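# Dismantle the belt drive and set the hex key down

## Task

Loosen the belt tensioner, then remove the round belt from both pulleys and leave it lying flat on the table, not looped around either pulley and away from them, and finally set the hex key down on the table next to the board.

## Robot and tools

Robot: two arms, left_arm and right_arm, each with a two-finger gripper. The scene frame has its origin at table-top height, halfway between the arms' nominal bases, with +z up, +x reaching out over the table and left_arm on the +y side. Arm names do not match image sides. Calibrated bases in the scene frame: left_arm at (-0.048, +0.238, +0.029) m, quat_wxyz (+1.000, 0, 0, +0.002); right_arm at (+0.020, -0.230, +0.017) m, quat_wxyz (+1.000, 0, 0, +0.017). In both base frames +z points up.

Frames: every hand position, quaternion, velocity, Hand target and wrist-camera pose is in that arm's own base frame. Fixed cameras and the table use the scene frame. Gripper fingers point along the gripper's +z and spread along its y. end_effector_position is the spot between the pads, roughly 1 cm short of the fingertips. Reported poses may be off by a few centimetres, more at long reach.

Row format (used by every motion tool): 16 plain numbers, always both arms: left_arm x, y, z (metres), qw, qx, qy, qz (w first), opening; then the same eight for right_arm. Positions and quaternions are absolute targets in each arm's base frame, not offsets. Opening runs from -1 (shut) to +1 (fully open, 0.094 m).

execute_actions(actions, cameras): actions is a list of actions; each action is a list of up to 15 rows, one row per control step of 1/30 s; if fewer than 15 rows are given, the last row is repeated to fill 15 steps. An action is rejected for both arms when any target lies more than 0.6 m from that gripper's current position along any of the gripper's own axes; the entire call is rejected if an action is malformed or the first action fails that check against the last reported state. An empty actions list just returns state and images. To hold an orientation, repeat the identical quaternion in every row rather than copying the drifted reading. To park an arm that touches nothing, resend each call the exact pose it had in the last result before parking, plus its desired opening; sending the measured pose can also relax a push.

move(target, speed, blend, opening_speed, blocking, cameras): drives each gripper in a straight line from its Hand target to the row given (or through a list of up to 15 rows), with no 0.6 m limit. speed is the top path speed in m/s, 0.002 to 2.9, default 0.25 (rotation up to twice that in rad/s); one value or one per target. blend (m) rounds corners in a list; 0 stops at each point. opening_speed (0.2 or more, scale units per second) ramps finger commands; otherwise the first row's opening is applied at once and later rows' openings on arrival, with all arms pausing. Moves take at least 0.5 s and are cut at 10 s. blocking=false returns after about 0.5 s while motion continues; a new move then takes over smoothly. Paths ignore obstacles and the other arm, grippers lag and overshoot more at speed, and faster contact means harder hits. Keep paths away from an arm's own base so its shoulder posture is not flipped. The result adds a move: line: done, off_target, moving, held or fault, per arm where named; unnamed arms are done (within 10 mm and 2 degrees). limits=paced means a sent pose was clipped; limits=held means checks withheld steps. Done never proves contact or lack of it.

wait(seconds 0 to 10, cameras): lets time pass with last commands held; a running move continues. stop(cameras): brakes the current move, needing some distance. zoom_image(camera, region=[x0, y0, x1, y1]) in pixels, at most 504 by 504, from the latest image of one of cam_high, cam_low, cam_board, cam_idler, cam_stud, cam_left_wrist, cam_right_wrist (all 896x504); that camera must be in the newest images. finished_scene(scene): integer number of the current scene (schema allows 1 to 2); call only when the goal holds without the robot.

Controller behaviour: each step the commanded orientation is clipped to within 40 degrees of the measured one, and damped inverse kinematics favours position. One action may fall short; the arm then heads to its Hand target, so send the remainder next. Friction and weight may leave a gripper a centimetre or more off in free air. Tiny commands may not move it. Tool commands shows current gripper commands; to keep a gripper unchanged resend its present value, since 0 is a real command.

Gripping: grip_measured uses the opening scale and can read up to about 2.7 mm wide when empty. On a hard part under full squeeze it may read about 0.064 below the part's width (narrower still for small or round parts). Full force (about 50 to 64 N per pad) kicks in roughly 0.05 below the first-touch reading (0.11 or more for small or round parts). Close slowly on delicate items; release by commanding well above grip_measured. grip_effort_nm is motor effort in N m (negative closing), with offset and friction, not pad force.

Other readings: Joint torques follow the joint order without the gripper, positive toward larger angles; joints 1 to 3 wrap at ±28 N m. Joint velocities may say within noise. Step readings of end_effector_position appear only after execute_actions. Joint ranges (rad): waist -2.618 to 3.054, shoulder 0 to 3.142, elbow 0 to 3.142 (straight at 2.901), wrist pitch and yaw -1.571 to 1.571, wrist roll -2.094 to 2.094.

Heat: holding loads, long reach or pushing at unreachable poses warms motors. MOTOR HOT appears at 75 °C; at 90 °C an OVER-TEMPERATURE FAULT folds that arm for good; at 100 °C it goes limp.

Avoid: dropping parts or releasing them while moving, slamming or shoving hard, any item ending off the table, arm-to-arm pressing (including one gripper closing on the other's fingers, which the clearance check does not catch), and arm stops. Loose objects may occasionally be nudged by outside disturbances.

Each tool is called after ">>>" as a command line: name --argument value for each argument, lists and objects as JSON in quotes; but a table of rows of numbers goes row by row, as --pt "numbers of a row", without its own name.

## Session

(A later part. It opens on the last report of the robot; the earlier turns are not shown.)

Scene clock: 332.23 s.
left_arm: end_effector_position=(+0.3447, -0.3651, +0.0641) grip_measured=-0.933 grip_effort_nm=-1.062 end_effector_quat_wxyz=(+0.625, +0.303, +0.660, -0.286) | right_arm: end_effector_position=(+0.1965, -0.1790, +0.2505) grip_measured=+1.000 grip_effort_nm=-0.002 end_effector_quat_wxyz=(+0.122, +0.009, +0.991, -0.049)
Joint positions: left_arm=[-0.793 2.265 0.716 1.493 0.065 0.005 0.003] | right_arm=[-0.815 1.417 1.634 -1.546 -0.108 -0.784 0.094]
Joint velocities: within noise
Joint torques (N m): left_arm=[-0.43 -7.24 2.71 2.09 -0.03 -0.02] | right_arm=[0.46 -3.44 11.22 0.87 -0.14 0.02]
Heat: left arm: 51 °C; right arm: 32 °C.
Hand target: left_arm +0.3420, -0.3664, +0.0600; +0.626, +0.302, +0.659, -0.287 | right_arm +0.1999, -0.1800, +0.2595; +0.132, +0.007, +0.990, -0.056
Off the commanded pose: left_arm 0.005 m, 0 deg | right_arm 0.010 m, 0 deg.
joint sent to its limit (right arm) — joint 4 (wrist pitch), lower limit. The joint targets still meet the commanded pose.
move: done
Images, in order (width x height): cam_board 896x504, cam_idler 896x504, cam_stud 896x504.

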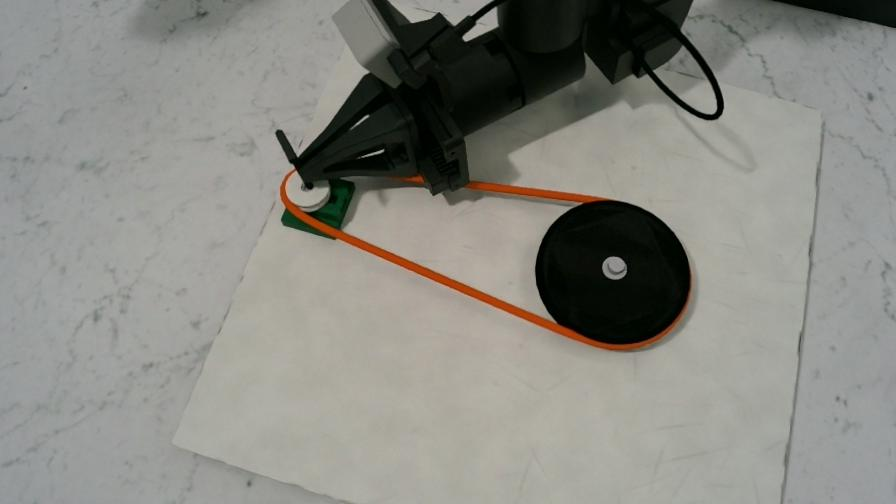

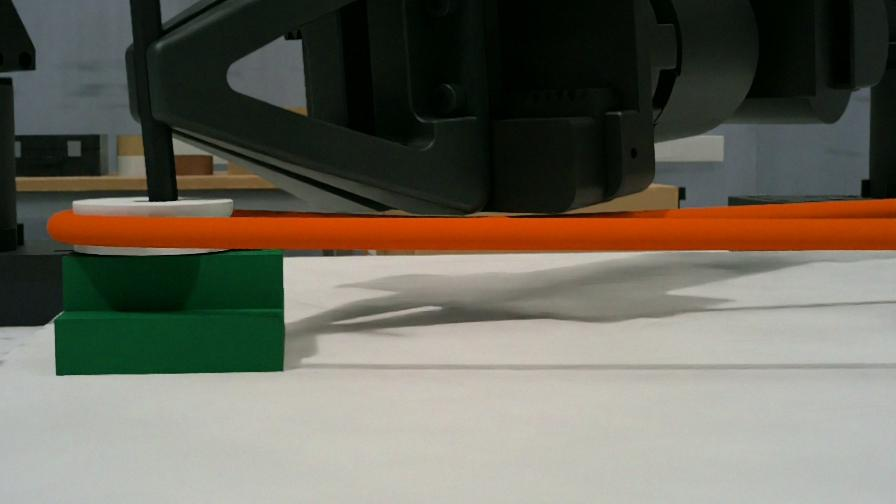

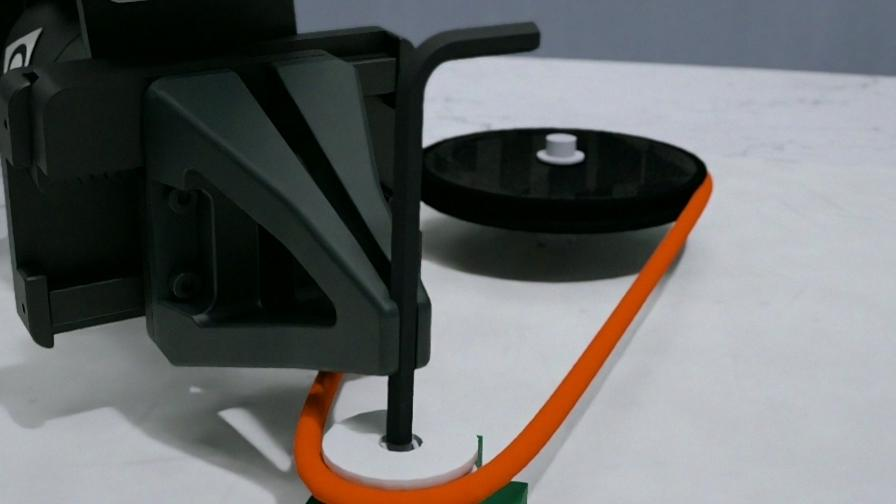

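>>> move --target '[0.3421,-0.3695,0.061,0.627,0.302,0.659,-0.287,-1,0.2,-0.18,0.26,0.124,0.006,0.991,-0.048,1]' --speed 0.05 --cameras '["cam_board","cam_idler","cam_stud"]'

>>> zoom_image --camera "cam_board" --region '[240, 130, 400, 250]'

>>> zoom_image --camera "cam_stud" --region '[280, 380, 560, 504]'

Scene clock: 341.70 s.
left_arm: end_effector_position=(+0.3436, -0.3663, +0.0639) grip_measured=-0.933 grip_effort_nm=-1.057 end_effector_quat_wxyz=(+0.625, +0.302, +0.661, -0.285) | right_arm: end_effector_position=(+0.1965, -0.1790, +0.2505) grip_measured=+1.000 grip_effort_nm=-0.002 end_effector_quat_wxyz=(+0.122, +0.009, +0.991, -0.049)
Joint positions: left_arm=[-0.799 2.265 0.716 1.492 0.056 0.005 0.003] | right_arm=[-0.815 1.417 1.634 -1.546 -0.108 -0.784 0.094]
Joint velocities: within noise
Joint torques (N m): left_arm=[-0.66 -7.16 3.6 1.98 -0.07 -0.09] | right_arm=[0.46 -3.45 11.15 0.88 -0.13 0.03]
Heat: left arm: 50 °C; right arm: 32 °C.
Hand target: left_arm +0.3420, -0.3694, +0.0609; +0.626, +0.302, +0.659, -0.287 | right_arm +0.1999, -0.1800, +0.2595; +0.132, +0.007, +0.990, -0.056
Off the commanded pose: left_arm 0.005 m, 0 deg | right_arm 0.010 m, 0 deg.
joint sent to its limit (right arm) — joint 4 (wrist pitch), lower limit. The joint targets still meet the commanded pose.
move: done
Images, in order (width x height): cam_board 896x504, cam_idler 896x504, cam_stud 896x504.

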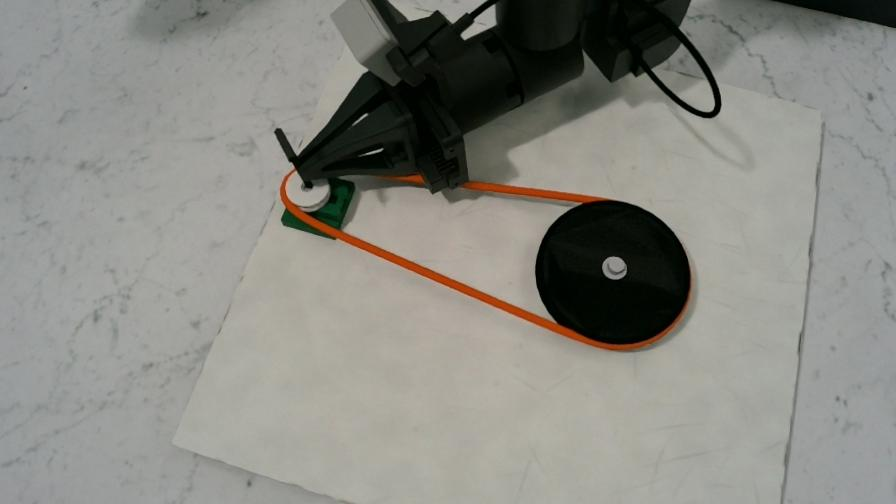

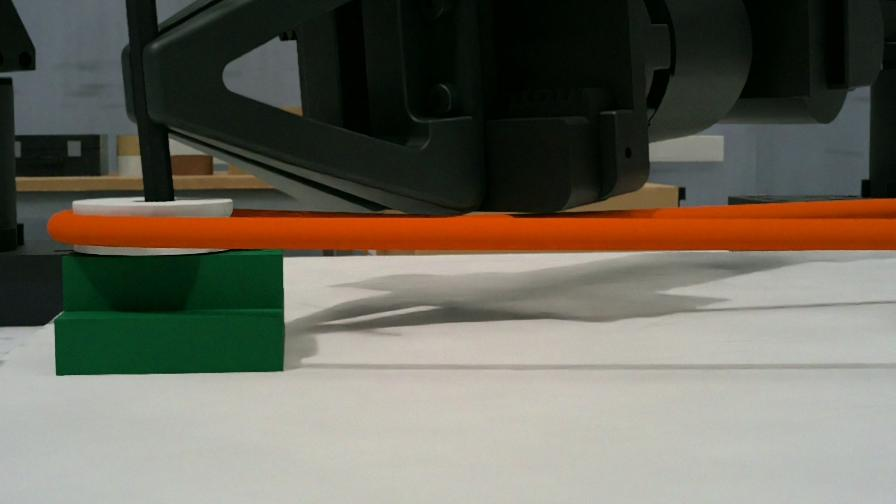

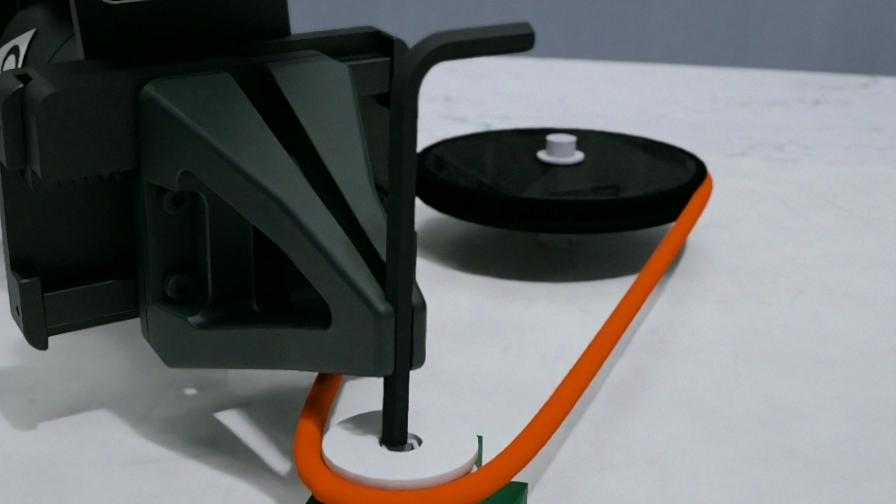

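Scaled by 3.150 from the camera's 896x504 image, which has a finer 1280x720 frame.

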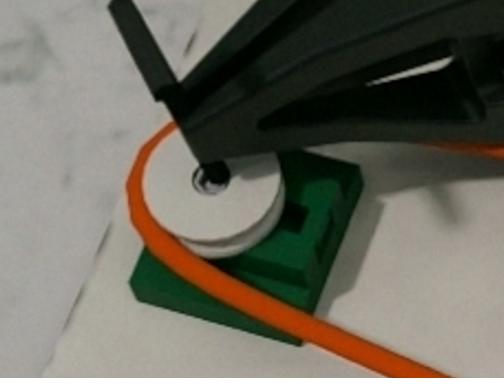

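Scaled by 1.800 from the camera's 896x504 image, which has a finer 1280x720 frame.

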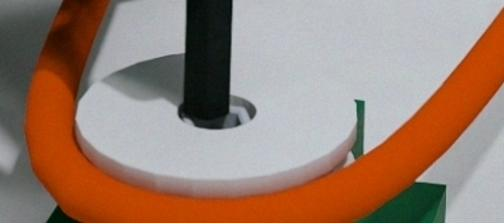

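>>> move --target '[0.3452,-0.3715,0.061,0.627,0.302,0.659,-0.287,-1,0.2,-0.18,0.26,0.124,0.006,0.991,-0.048,1]' --speed 0.05 --cameras '["cam_board","cam_idler","cam_stud"]'

>>> zoom_image --camera "cam_board" --region '[240, 130, 400, 250]'

>>> zoom_image --camera "cam_stud" --region '[340, 400, 460, 470]'

Scene clock: 355.97 s.
left_arm: end_effector_position=(+0.3443, -0.3671, +0.0635) grip_measured=-0.933 grip_effort_nm=-1.057 end_effector_quat_wxyz=(+0.625, +0.302, +0.661, -0.284) | right_arm: end_effector_position=(+0.1965, -0.1790, +0.2505) grip_measured=+1.000 grip_effort_nm=-0.007 end_effector_quat_wxyz=(+0.122, +0.009, +0.991, -0.049)
Joint positions: left_arm=[-0.8 2.269 0.721 1.492 0.055 0.005 0.003] | right_arm=[-0.815 1.417 1.634 -1.546 -0.108 -0.784 0.094]
Joint velocities: within noise
Joint torques (N m): left_arm=[-0.59 -7.27 4.42 1.88 -0.03 -0.01] | right_arm=[0.47 -3.41 11.21 0.87 -0.15 0.03]
Heat: left arm: 50 °C; right arm: 32 °C.
Hand target: left_arm +0.3451, -0.3714, +0.0611; +0.627, +0.302, +0.659, -0.287 | right_arm +0.1999, -0.1800, +0.2595; +0.132, +0.007, +0.990, -0.056
Off the commanded pose: left_arm 0.005 m, 0 deg | right_arm 0.010 m, 0 deg.
joint sent to its limit (right arm) — joint 4 (wrist pitch), lower limit. The joint targets still meet the commanded pose.
move: done
Images, in order (width x height): cam_board 896x504, cam_idler 896x504, cam_stud 896x504.

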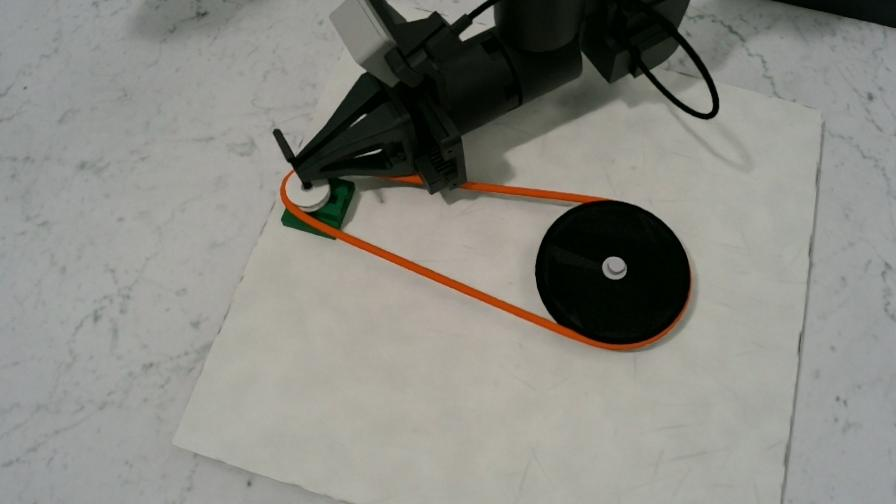

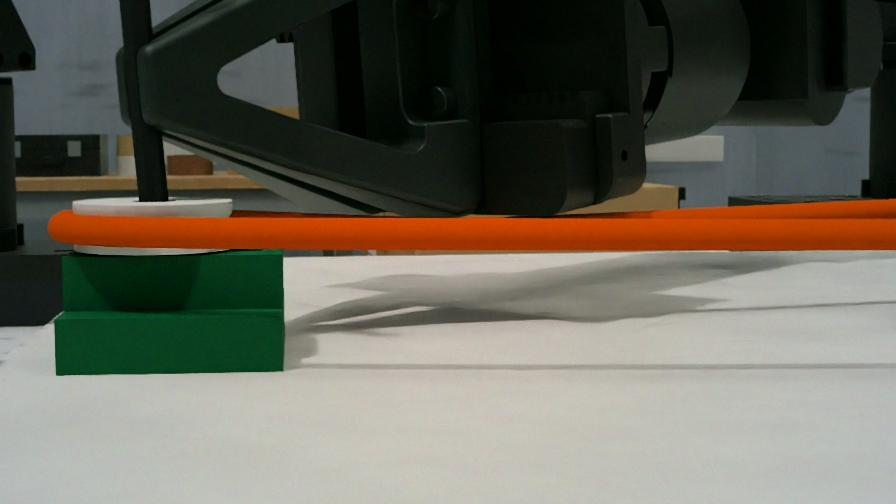

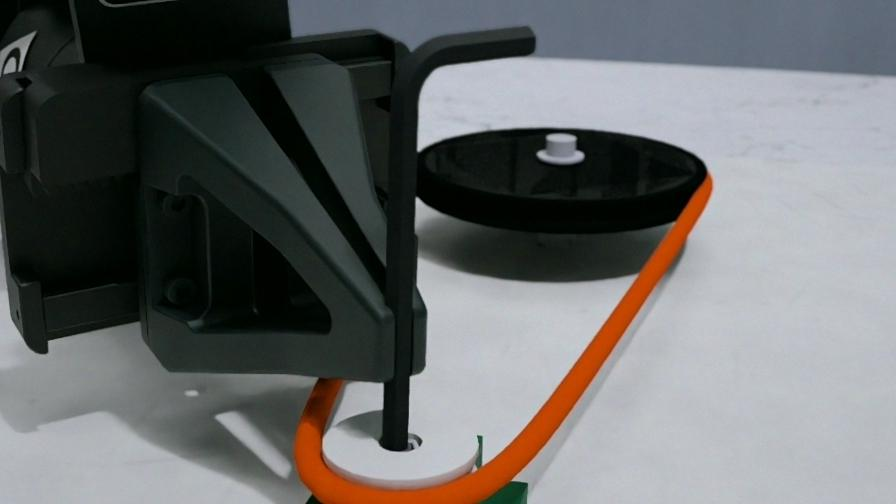

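Scaled by 3.150 from the camera's 896x504 image, which has a finer 1280x720 frame.

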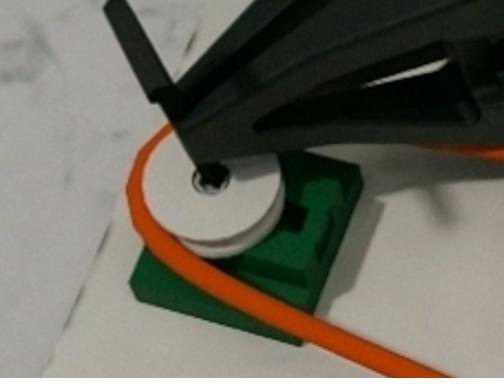

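Scaled by 4.200 from the camera's 896x504 image, which has a finer 1280x720 frame.

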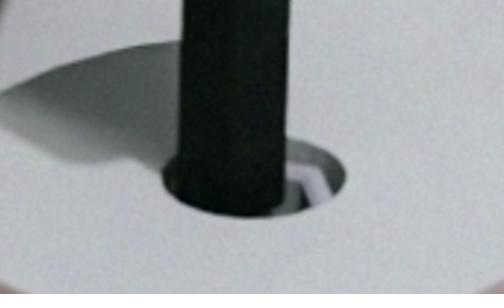

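>>> move --pt "0.348 -0.3715 0.067 0.627 0.302 0.659 -0.287 -1 0.2 -0.18 0.26 0.124 0.006 0.991 -0.048 1" --pt "0.348 -0.372 0.059 0.627 0.302 0.659 -0.287 -1 0.2 -0.18 0.26 0.124 0.006 0.991 -0.048 1" --speed 0.05 --cameras '["cam_board","cam_idler","cam_stud"]'

>>> zoom_image --camera "cam_board" --region '[240, 130, 400, 250]'

>>> zoom_image --camera "cam_stud" --region '[340, 400, 460, 470]'

Scene clock: 366.77 s.
left_arm: end_effector_position=(+0.3459, -0.3689, +0.0632) grip_measured=-0.933 grip_effort_nm=-1.057 end_effector_quat_wxyz=(+0.626, +0.302, +0.660, -0.285) | right_arm: end_effector_position=(+0.1965, -0.1790, +0.2505) grip_measured=+1.000 grip_effort_nm=-0.007 end_effector_quat_wxyz=(+0.122, +0.009, +0.991, -0.049)
Joint positions: left_arm=[-0.8 2.276 0.732 1.491 0.056 0.005 0.003] | right_arm=[-0.815 1.417 1.634 -1.546 -0.108 -0.784 0.094]
Joint velocities: within noise
Joint torques (N m): left_arm=[-0.06 -6.76 4.57 1.91 0 -0.08] | right_arm=[0.5 -3.36 11.15 0.89 -0.13 0.01]
Heat: left arm: 49 °C; right arm: 32 °C.
Hand target: left_arm +0.3478, -0.3719, +0.0591; +0.627, +0.302, +0.659, -0.287 | right_arm +0.1999, -0.1800, +0.2595; +0.132, +0.007, +0.990, -0.056
Off the commanded pose: left_arm 0.006 m, 0 deg | right_arm 0.010 m, 0 deg.
joint sent to its limit (right arm) — joint 4 (wrist pitch), lower limit. The joint targets still meet the commanded pose.
move: done
Images, in order (width x height): cam_board 896x504, cam_idler 896x504, cam_stud 896x504.

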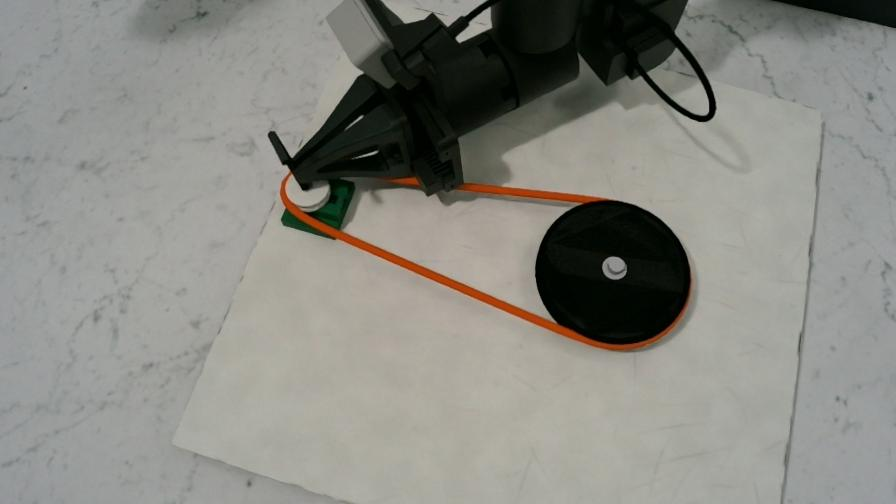

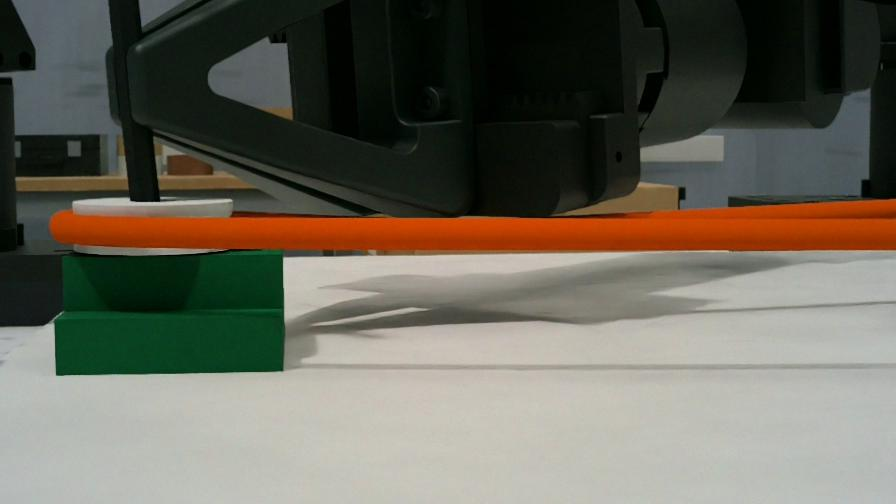

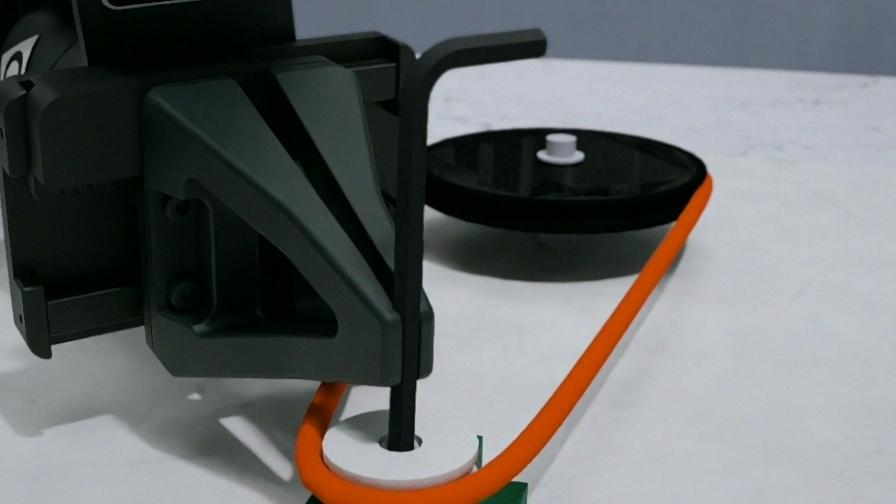

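Scaled by 3.150 from the camera's 896x504 image, which has a finer 1280x720 frame.

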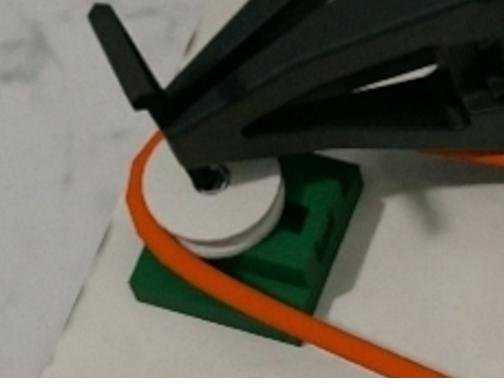

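Scaled by 4.200 from the camera's 896x504 image, which has a finer 1280x720 frame.

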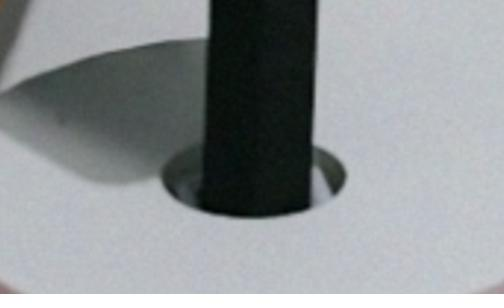

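>>> move --pt "0.3475 -0.3685 0.067 0.627 0.302 0.659 -0.287 -1 0.2 -0.18 0.26 0.124 0.006 0.991 -0.048 1" --pt "0.3475 -0.3695 0.056 0.627 0.302 0.659 -0.287 -1 0.2 -0.18 0.26 0.124 0.006 0.991 -0.048 1" --speed 0.05 --cameras '["cam_board","cam_idler","cam_stud"]'

>>> zoom_image --camera "cam_board" --region '[240, 130, 400, 250]'

>>> zoom_image --camera "cam_stud" --region '[340, 400, 460, 470]'

Scene clock: 375.67 s.
left_arm: end_effector_position=(+0.3456, -0.3691, +0.0628) grip_measured=-0.933 grip_effort_nm=-1.062 end_effector_quat_wxyz=(+0.626, +0.302, +0.660, -0.286) | right_arm: end_effector_position=(+0.1965, -0.1790, +0.2505) grip_measured=+1.000 grip_effort_nm=-0.002 end_effector_quat_wxyz=(+0.122, +0.009, +0.991, -0.049)
Joint positions: left_arm=[-0.8 2.277 0.732 1.492 0.058 0.005 0.003] | right_arm=[-0.815 1.417 1.634 -1.546 -0.108 -0.784 0.094]
Joint velocities: within noise
Joint torques (N m): left_arm=[0.08 -6.08 4 2.02 0.07 -0.05] | right_arm=[0.42 -3.41 11.17 0.86 -0.13 0.03]
Heat: left arm: 49 °C; right arm: 32 °C.
Hand target: left_arm +0.3473, -0.3693, +0.0559; +0.626, +0.302, +0.659, -0.287 | right_arm +0.1999, -0.1800, +0.2595; +0.132, +0.007, +0.990, -0.056
Off the commanded pose: left_arm 0.007 m, 0 deg | right_arm 0.010 m, 0 deg.
joint sent to its limit (right arm) — joint 4 (wrist pitch), lower limit. The joint targets still meet the commanded pose.
move: done
Images, in order (width x height): cam_board 896x504, cam_idler 896x504, cam_stud 896x504.

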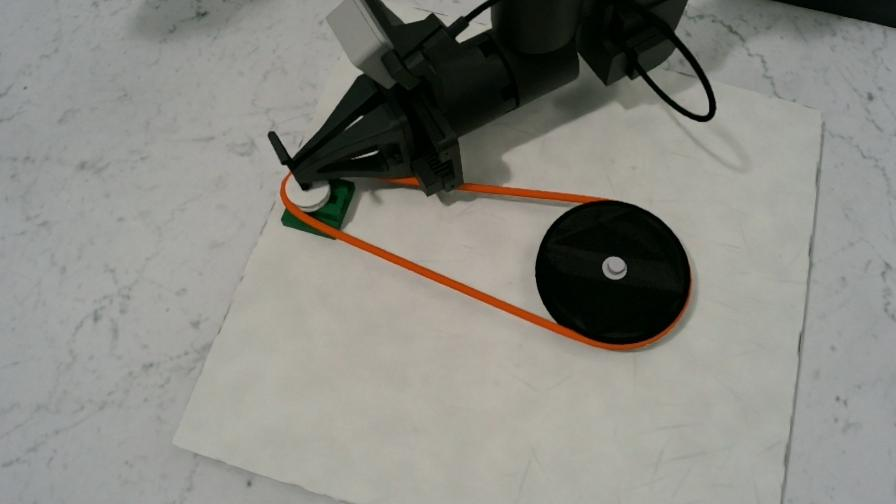

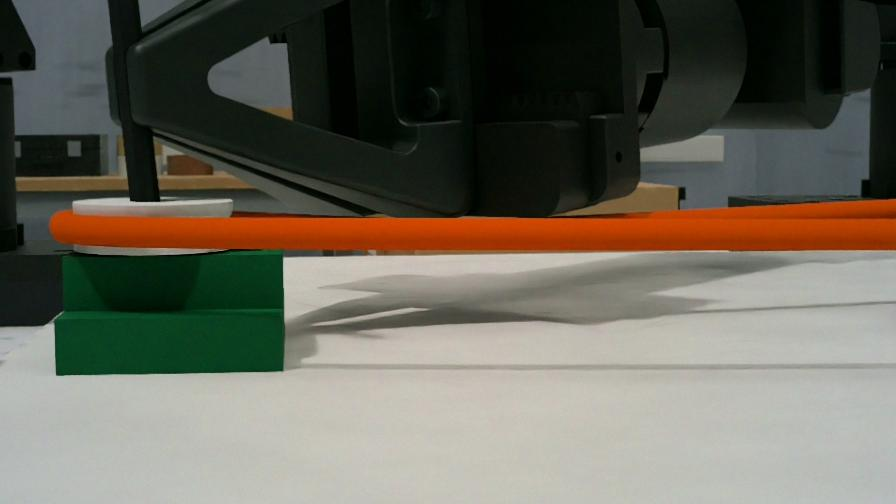

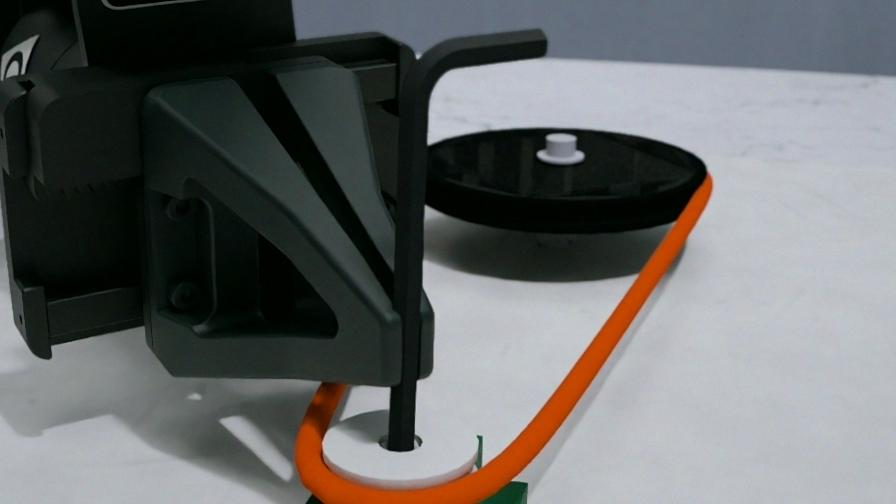

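Scaled by 3.150 from the camera's 896x504 image, which has a finer 1280x720 frame.

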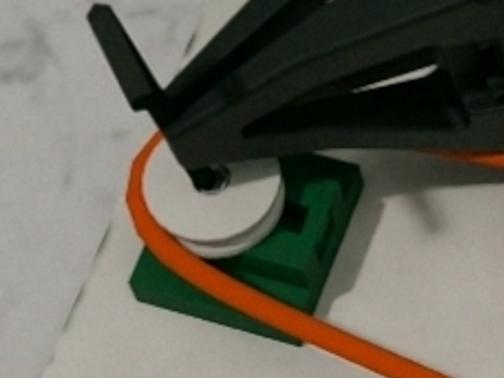

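Scaled by 4.200 from the camera's 896x504 image, which has a finer 1280x720 frame.

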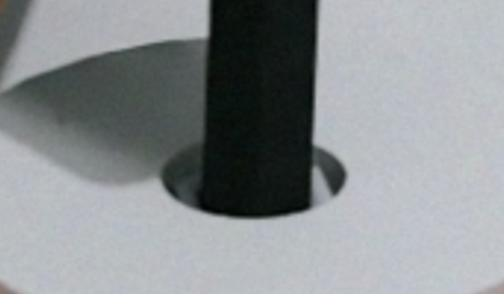

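>>> move --pt "0.3475 -0.3655 0.070 0.627 0.302 0.659 -0.287 -1 0.2 -0.18 0.26 0.124 0.006 0.991 -0.048 1" --pt "0.3475 -0.3680 0.056 0.627 0.302 0.659 -0.287 -1 0.2 -0.18 0.26 0.124 0.006 0.991 -0.048 1" --pt "0.3475 -0.368 0.055 0.661 0.211 0.691 -0.202 -1 0.2 -0.18 0.26 0.124 0.006 0.991 -0.048 1" --speed 0.06 --cameras '["cam_board","cam_idler","cam_stud"]'

>>> zoom_image --camera "cam_board" --region '[240, 130, 400, 250]'

>>> zoom_image --camera "cam_stud" --region '[340, 400, 460, 470]'

Scene clock: 390.20 s.
left_arm: end_effector_position=(+0.3464, -0.3686, +0.0628) grip_measured=-0.933 grip_effort_nm=-1.057 end_effector_quat_wxyz=(+0.661, +0.218, +0.688, -0.205) | right_arm: end_effector_position=(+0.1965, -0.1790, +0.2505) grip_measured=+1.000 grip_effort_nm=-0.007 end_effector_quat_wxyz=(+0.122, +0.009, +0.991, -0.049)
Joint positions: left_arm=[-0.931 2.296 0.759 1.493 -0.324 -0.008 0.003] | right_arm=[-0.815 1.417 1.634 -1.546 -0.108 -0.784 0.094]
Joint velocities: within noise
Joint torques (N m): left_arm=[-0.12 -6.72 3.62 1.96 -0.26 -0.13] | right_arm=[0.49 -3.41 11.22 0.87 -0.15 0.02]
Heat: left arm: 50 °C; right arm: 32 °C.
Hand target: left_arm +0.3473, -0.3679, +0.0550; +0.661, +0.211, +0.691, -0.202 | right_arm +0.1999, -0.1800, +0.2595; +0.132, +0.007, +0.990, -0.056
Off the commanded pose: left_arm 0.008 m, 1 deg | right_arm 0.010 m, 0 deg.
joint sent to its limit (right arm) — joint 4 (wrist pitch), lower limit. The joint targets still meet the commanded pose.
move: done
Images, in order (width x height): cam_board 896x504, cam_idler 896x504, cam_stud 896x504.

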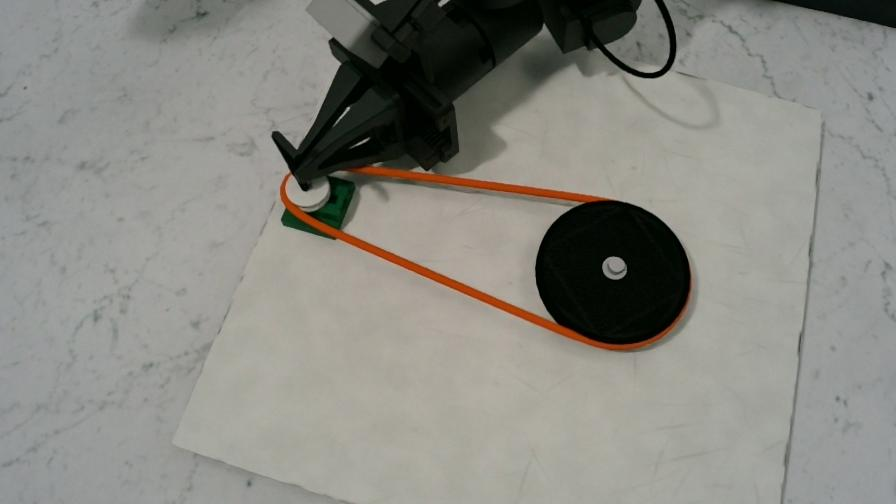

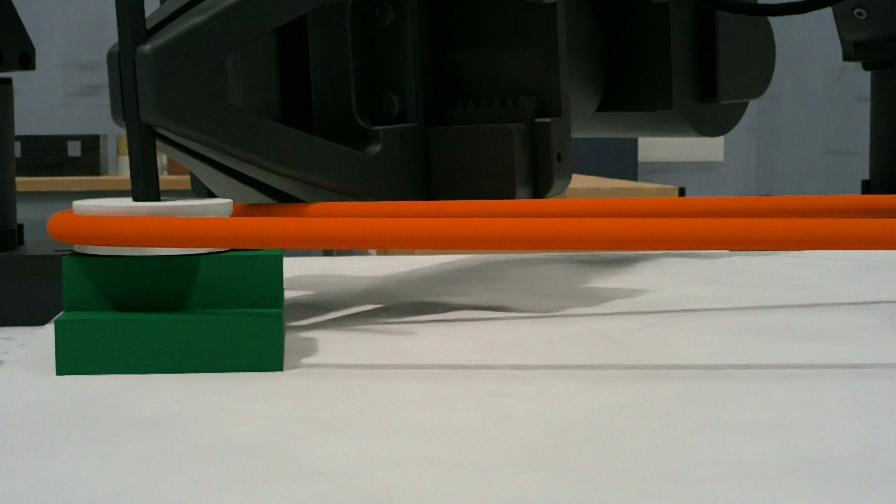

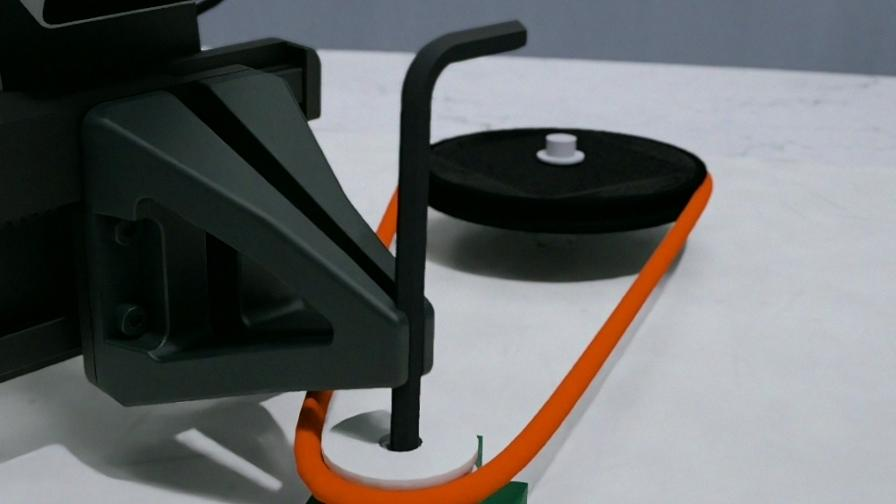

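Scaled by 3.150 from the camera's 896x504 image, which has a finer 1280x720 frame.

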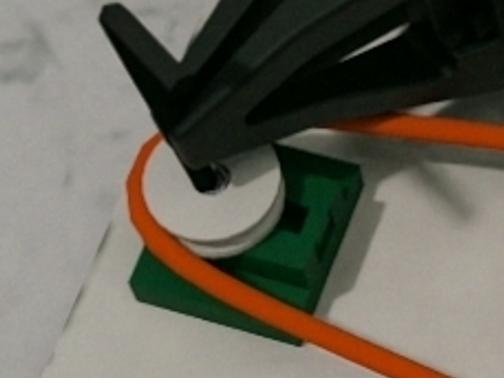

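Scaled by 4.200 from the camera's 896x504 image, which has a finer 1280x720 frame.

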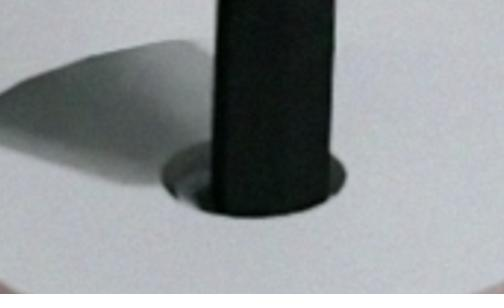

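>>> move --pt "0.346 -0.3645 0.072 0.661 0.211 0.691 -0.202 -1 0.2 -0.18 0.26 0.124 0.006 0.991 -0.048 1" --pt "0.346 -0.3655 0.056 0.661 0.211 0.691 -0.202 -1 0.2 -0.18 0.26 0.124 0.006 0.991 -0.048 1" --pt "0.346 -0.3665 0.055 0.607 0.348 0.635 -0.333 -1 0.2 -0.18 0.26 0.124 0.006 0.991 -0.048 1" --speed 0.06 --cameras '["cam_board","cam_idler","cam_stud"]'

>>> zoom_image --camera "cam_board" --region '[240, 130, 400, 250]'

>>> zoom_image --camera "cam_stud" --region '[340, 400, 460, 470]'

Scene clock: 405.13 s.
left_arm: end_effector_position=(+0.3465, -0.3685, +0.0625) grip_measured=-0.933 grip_effort_nm=-1.062 end_effector_quat_wxyz=(+0.606, +0.343, +0.636, -0.334) | right_arm: end_effector_position=(+0.1965, -0.1790, +0.2505) grip_measured=+1.000 grip_effort_nm=-0.007 end_effector_quat_wxyz=(+0.122, +0.009, +0.991, -0.049)
Joint positions: left_arm=[-0.722 2.294 0.753 1.496 0.277 0.003 0.003] | right_arm=[-0.815 1.417 1.634 -1.546 -0.108 -0.784 0.094]
Joint velocities: within noise
Joint torques (N m): left_arm=[0.49 -6.84 3.06 2.05 0.08 0.08] | right_arm=[0.43 -3.38 11.15 0.87 -0.14 0.03]
Heat: left arm: 50 °C; right arm: 32 °C.
Hand target: left_arm +0.3459, -0.3665, +0.0552; +0.606, +0.347, +0.634, -0.332 | right_arm +0.1999, -0.1800, +0.2595; +0.132, +0.007, +0.990, -0.056
Off the commanded pose: left_arm 0.008 m, 1 deg | right_arm 0.010 m, 0 deg.
joint sent to its limit (right arm) — joint 4 (wrist pitch), lower limit. The joint targets still meet the commanded pose.
move: done
Images, in order (width x height): cam_board 896x504, cam_idler 896x504, cam_stud 896x504.

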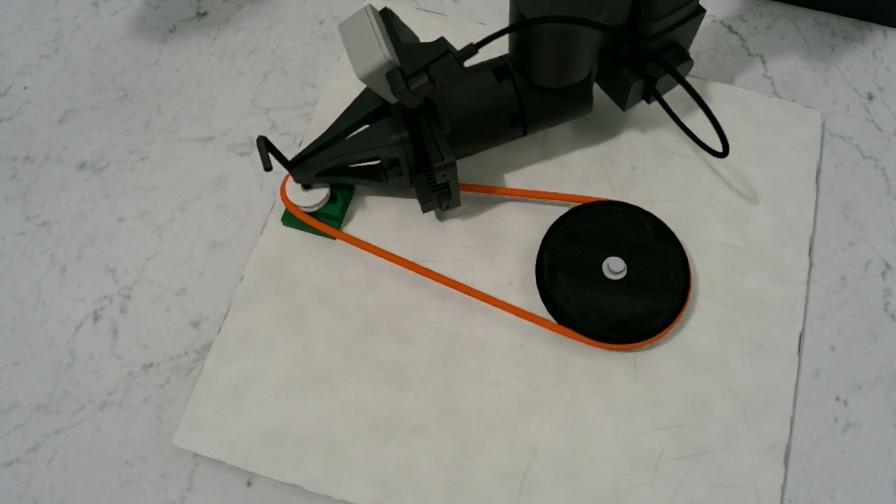

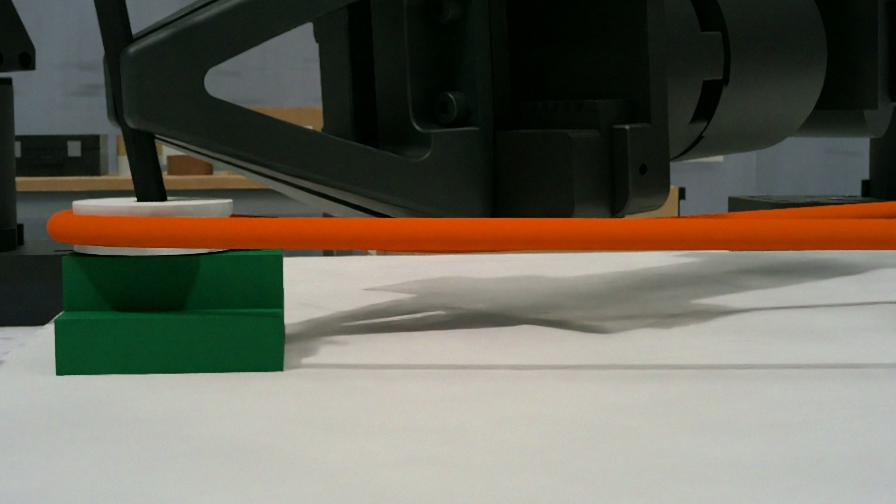

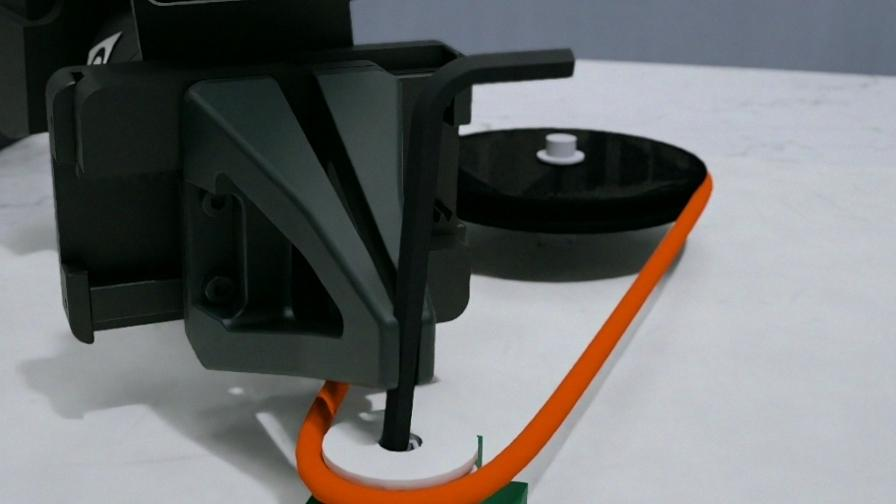

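Scaled by 3.150 from the camera's 896x504 image, which has a finer 1280x720 frame.

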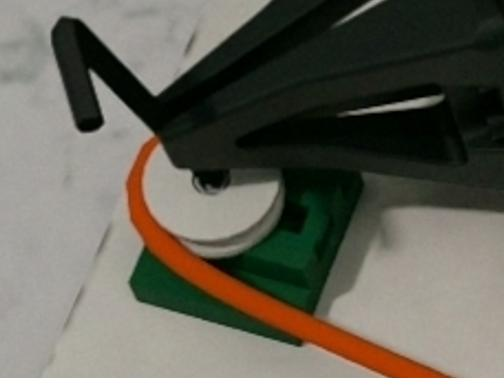

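Scaled by 4.200 from the camera's 896x504 image, which has a finer 1280x720 frame.

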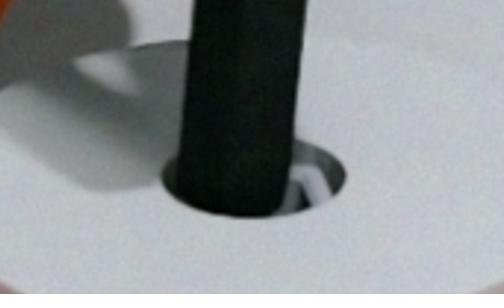

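>>> move --pt "0.344 -0.3630 0.057 0.607 0.348 0.635 -0.333 -1 0.2 -0.18 0.26 0.124 0.006 0.991 -0.048 1" --speed 0.04 --cameras '["cam_board","cam_idler","cam_stud"]'

>>> zoom_image --camera "cam_board" --region '[240, 130, 400, 250]'

>>> zoom_image --camera "cam_stud" --region '[340, 400, 460, 470]'

Scene clock: 420.17 s.
left_arm: end_effector_position=(+0.3472, -0.3677, +0.0625) grip_measured=-0.933 grip_effort_nm=-1.057 end_effector_quat_wxyz=(+0.605, +0.343, +0.635, -0.334) | right_arm: end_effector_position=(+0.1965, -0.1790, +0.2505) grip_measured=+1.000 grip_effort_nm=-0.007 end_effector_quat_wxyz=(+0.122, +0.009, +0.991, -0.049)
Joint positions: left_arm=[-0.718 2.294 0.753 1.496 0.282 0.004 0.003] | right_arm=[-0.815 1.417 1.634 -1.546 -0.108 -0.784 0.094]
Joint velocities: within noise
Joint torques (N m): left_arm=[0.39 -7.79 1.54 2.12 0.04 -0.02] | right_arm=[0.5 -3.47 11.12 0.87 -0.14 0.05]
Heat: left arm: 51 °C; right arm: 32 °C.
Hand target: left_arm +0.3441, -0.3631, +0.0572; +0.606, +0.347, +0.634, -0.332 | right_arm +0.1999, -0.1800, +0.2595; +0.132, +0.007, +0.990, -0.056
Off the commanded pose: left_arm 0.008 m, 1 deg | right_arm 0.010 m, 0 deg.
joint sent to its limit (right arm) — joint 4 (wrist pitch), lower limit. The joint targets still meet the commanded pose.
move: done
Images, in order (width x height): cam_board 896x504, cam_idler 896x504, cam_stud 896x504.

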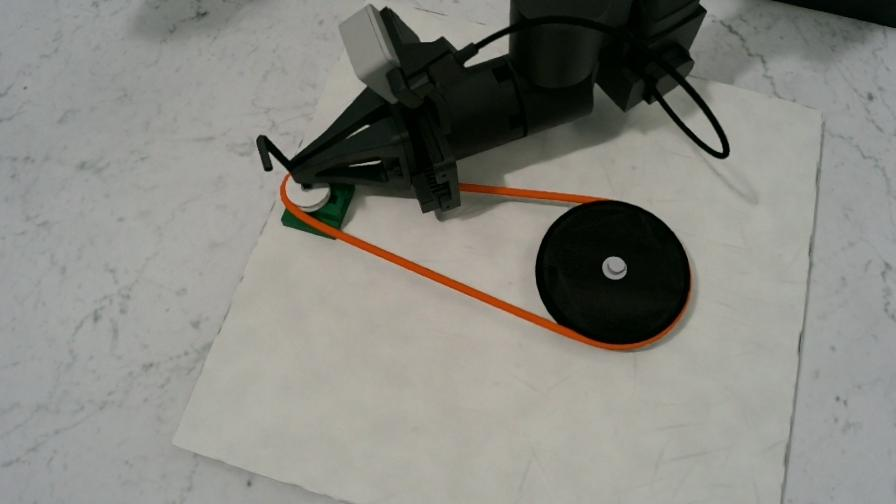

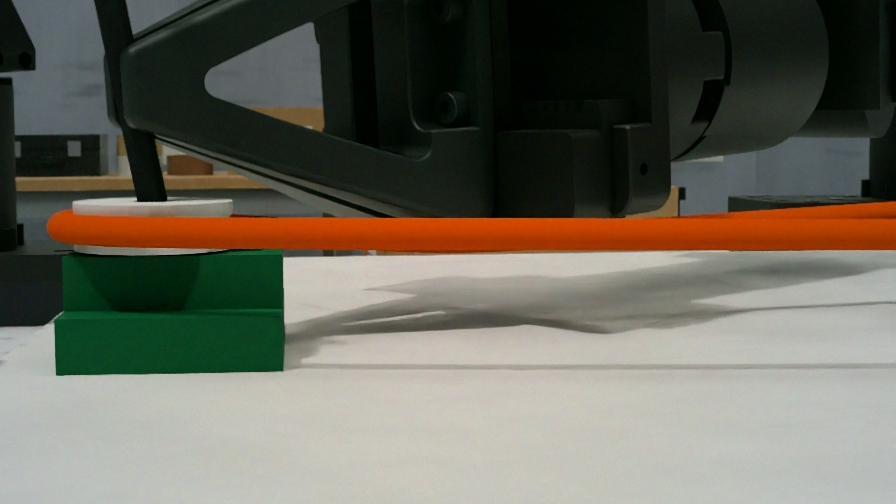

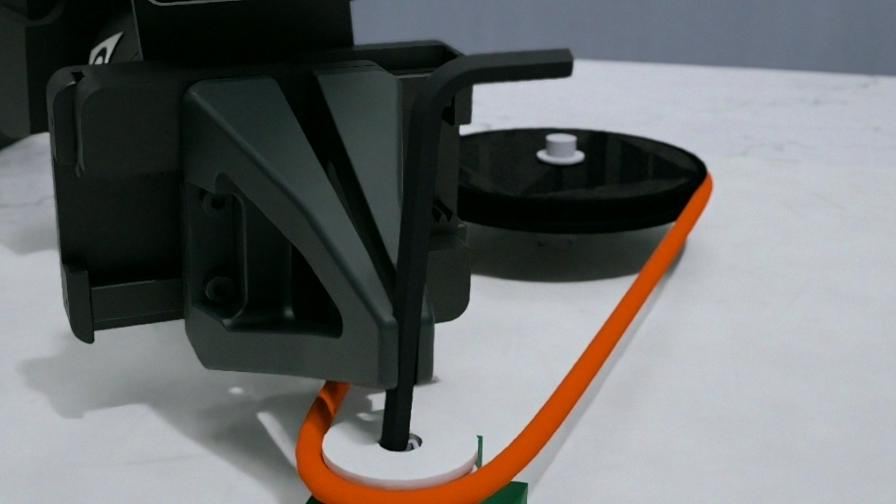

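Scaled by 3.150 from the camera's 896x504 image, which has a finer 1280x720 frame.

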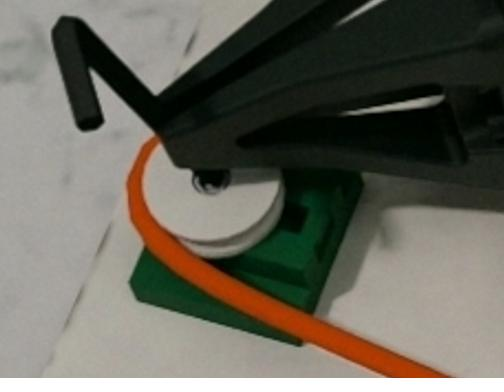

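Scaled by 4.200 from the camera's 896x504 image, which has a finer 1280x720 frame.

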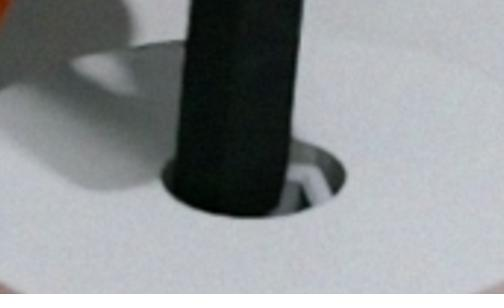

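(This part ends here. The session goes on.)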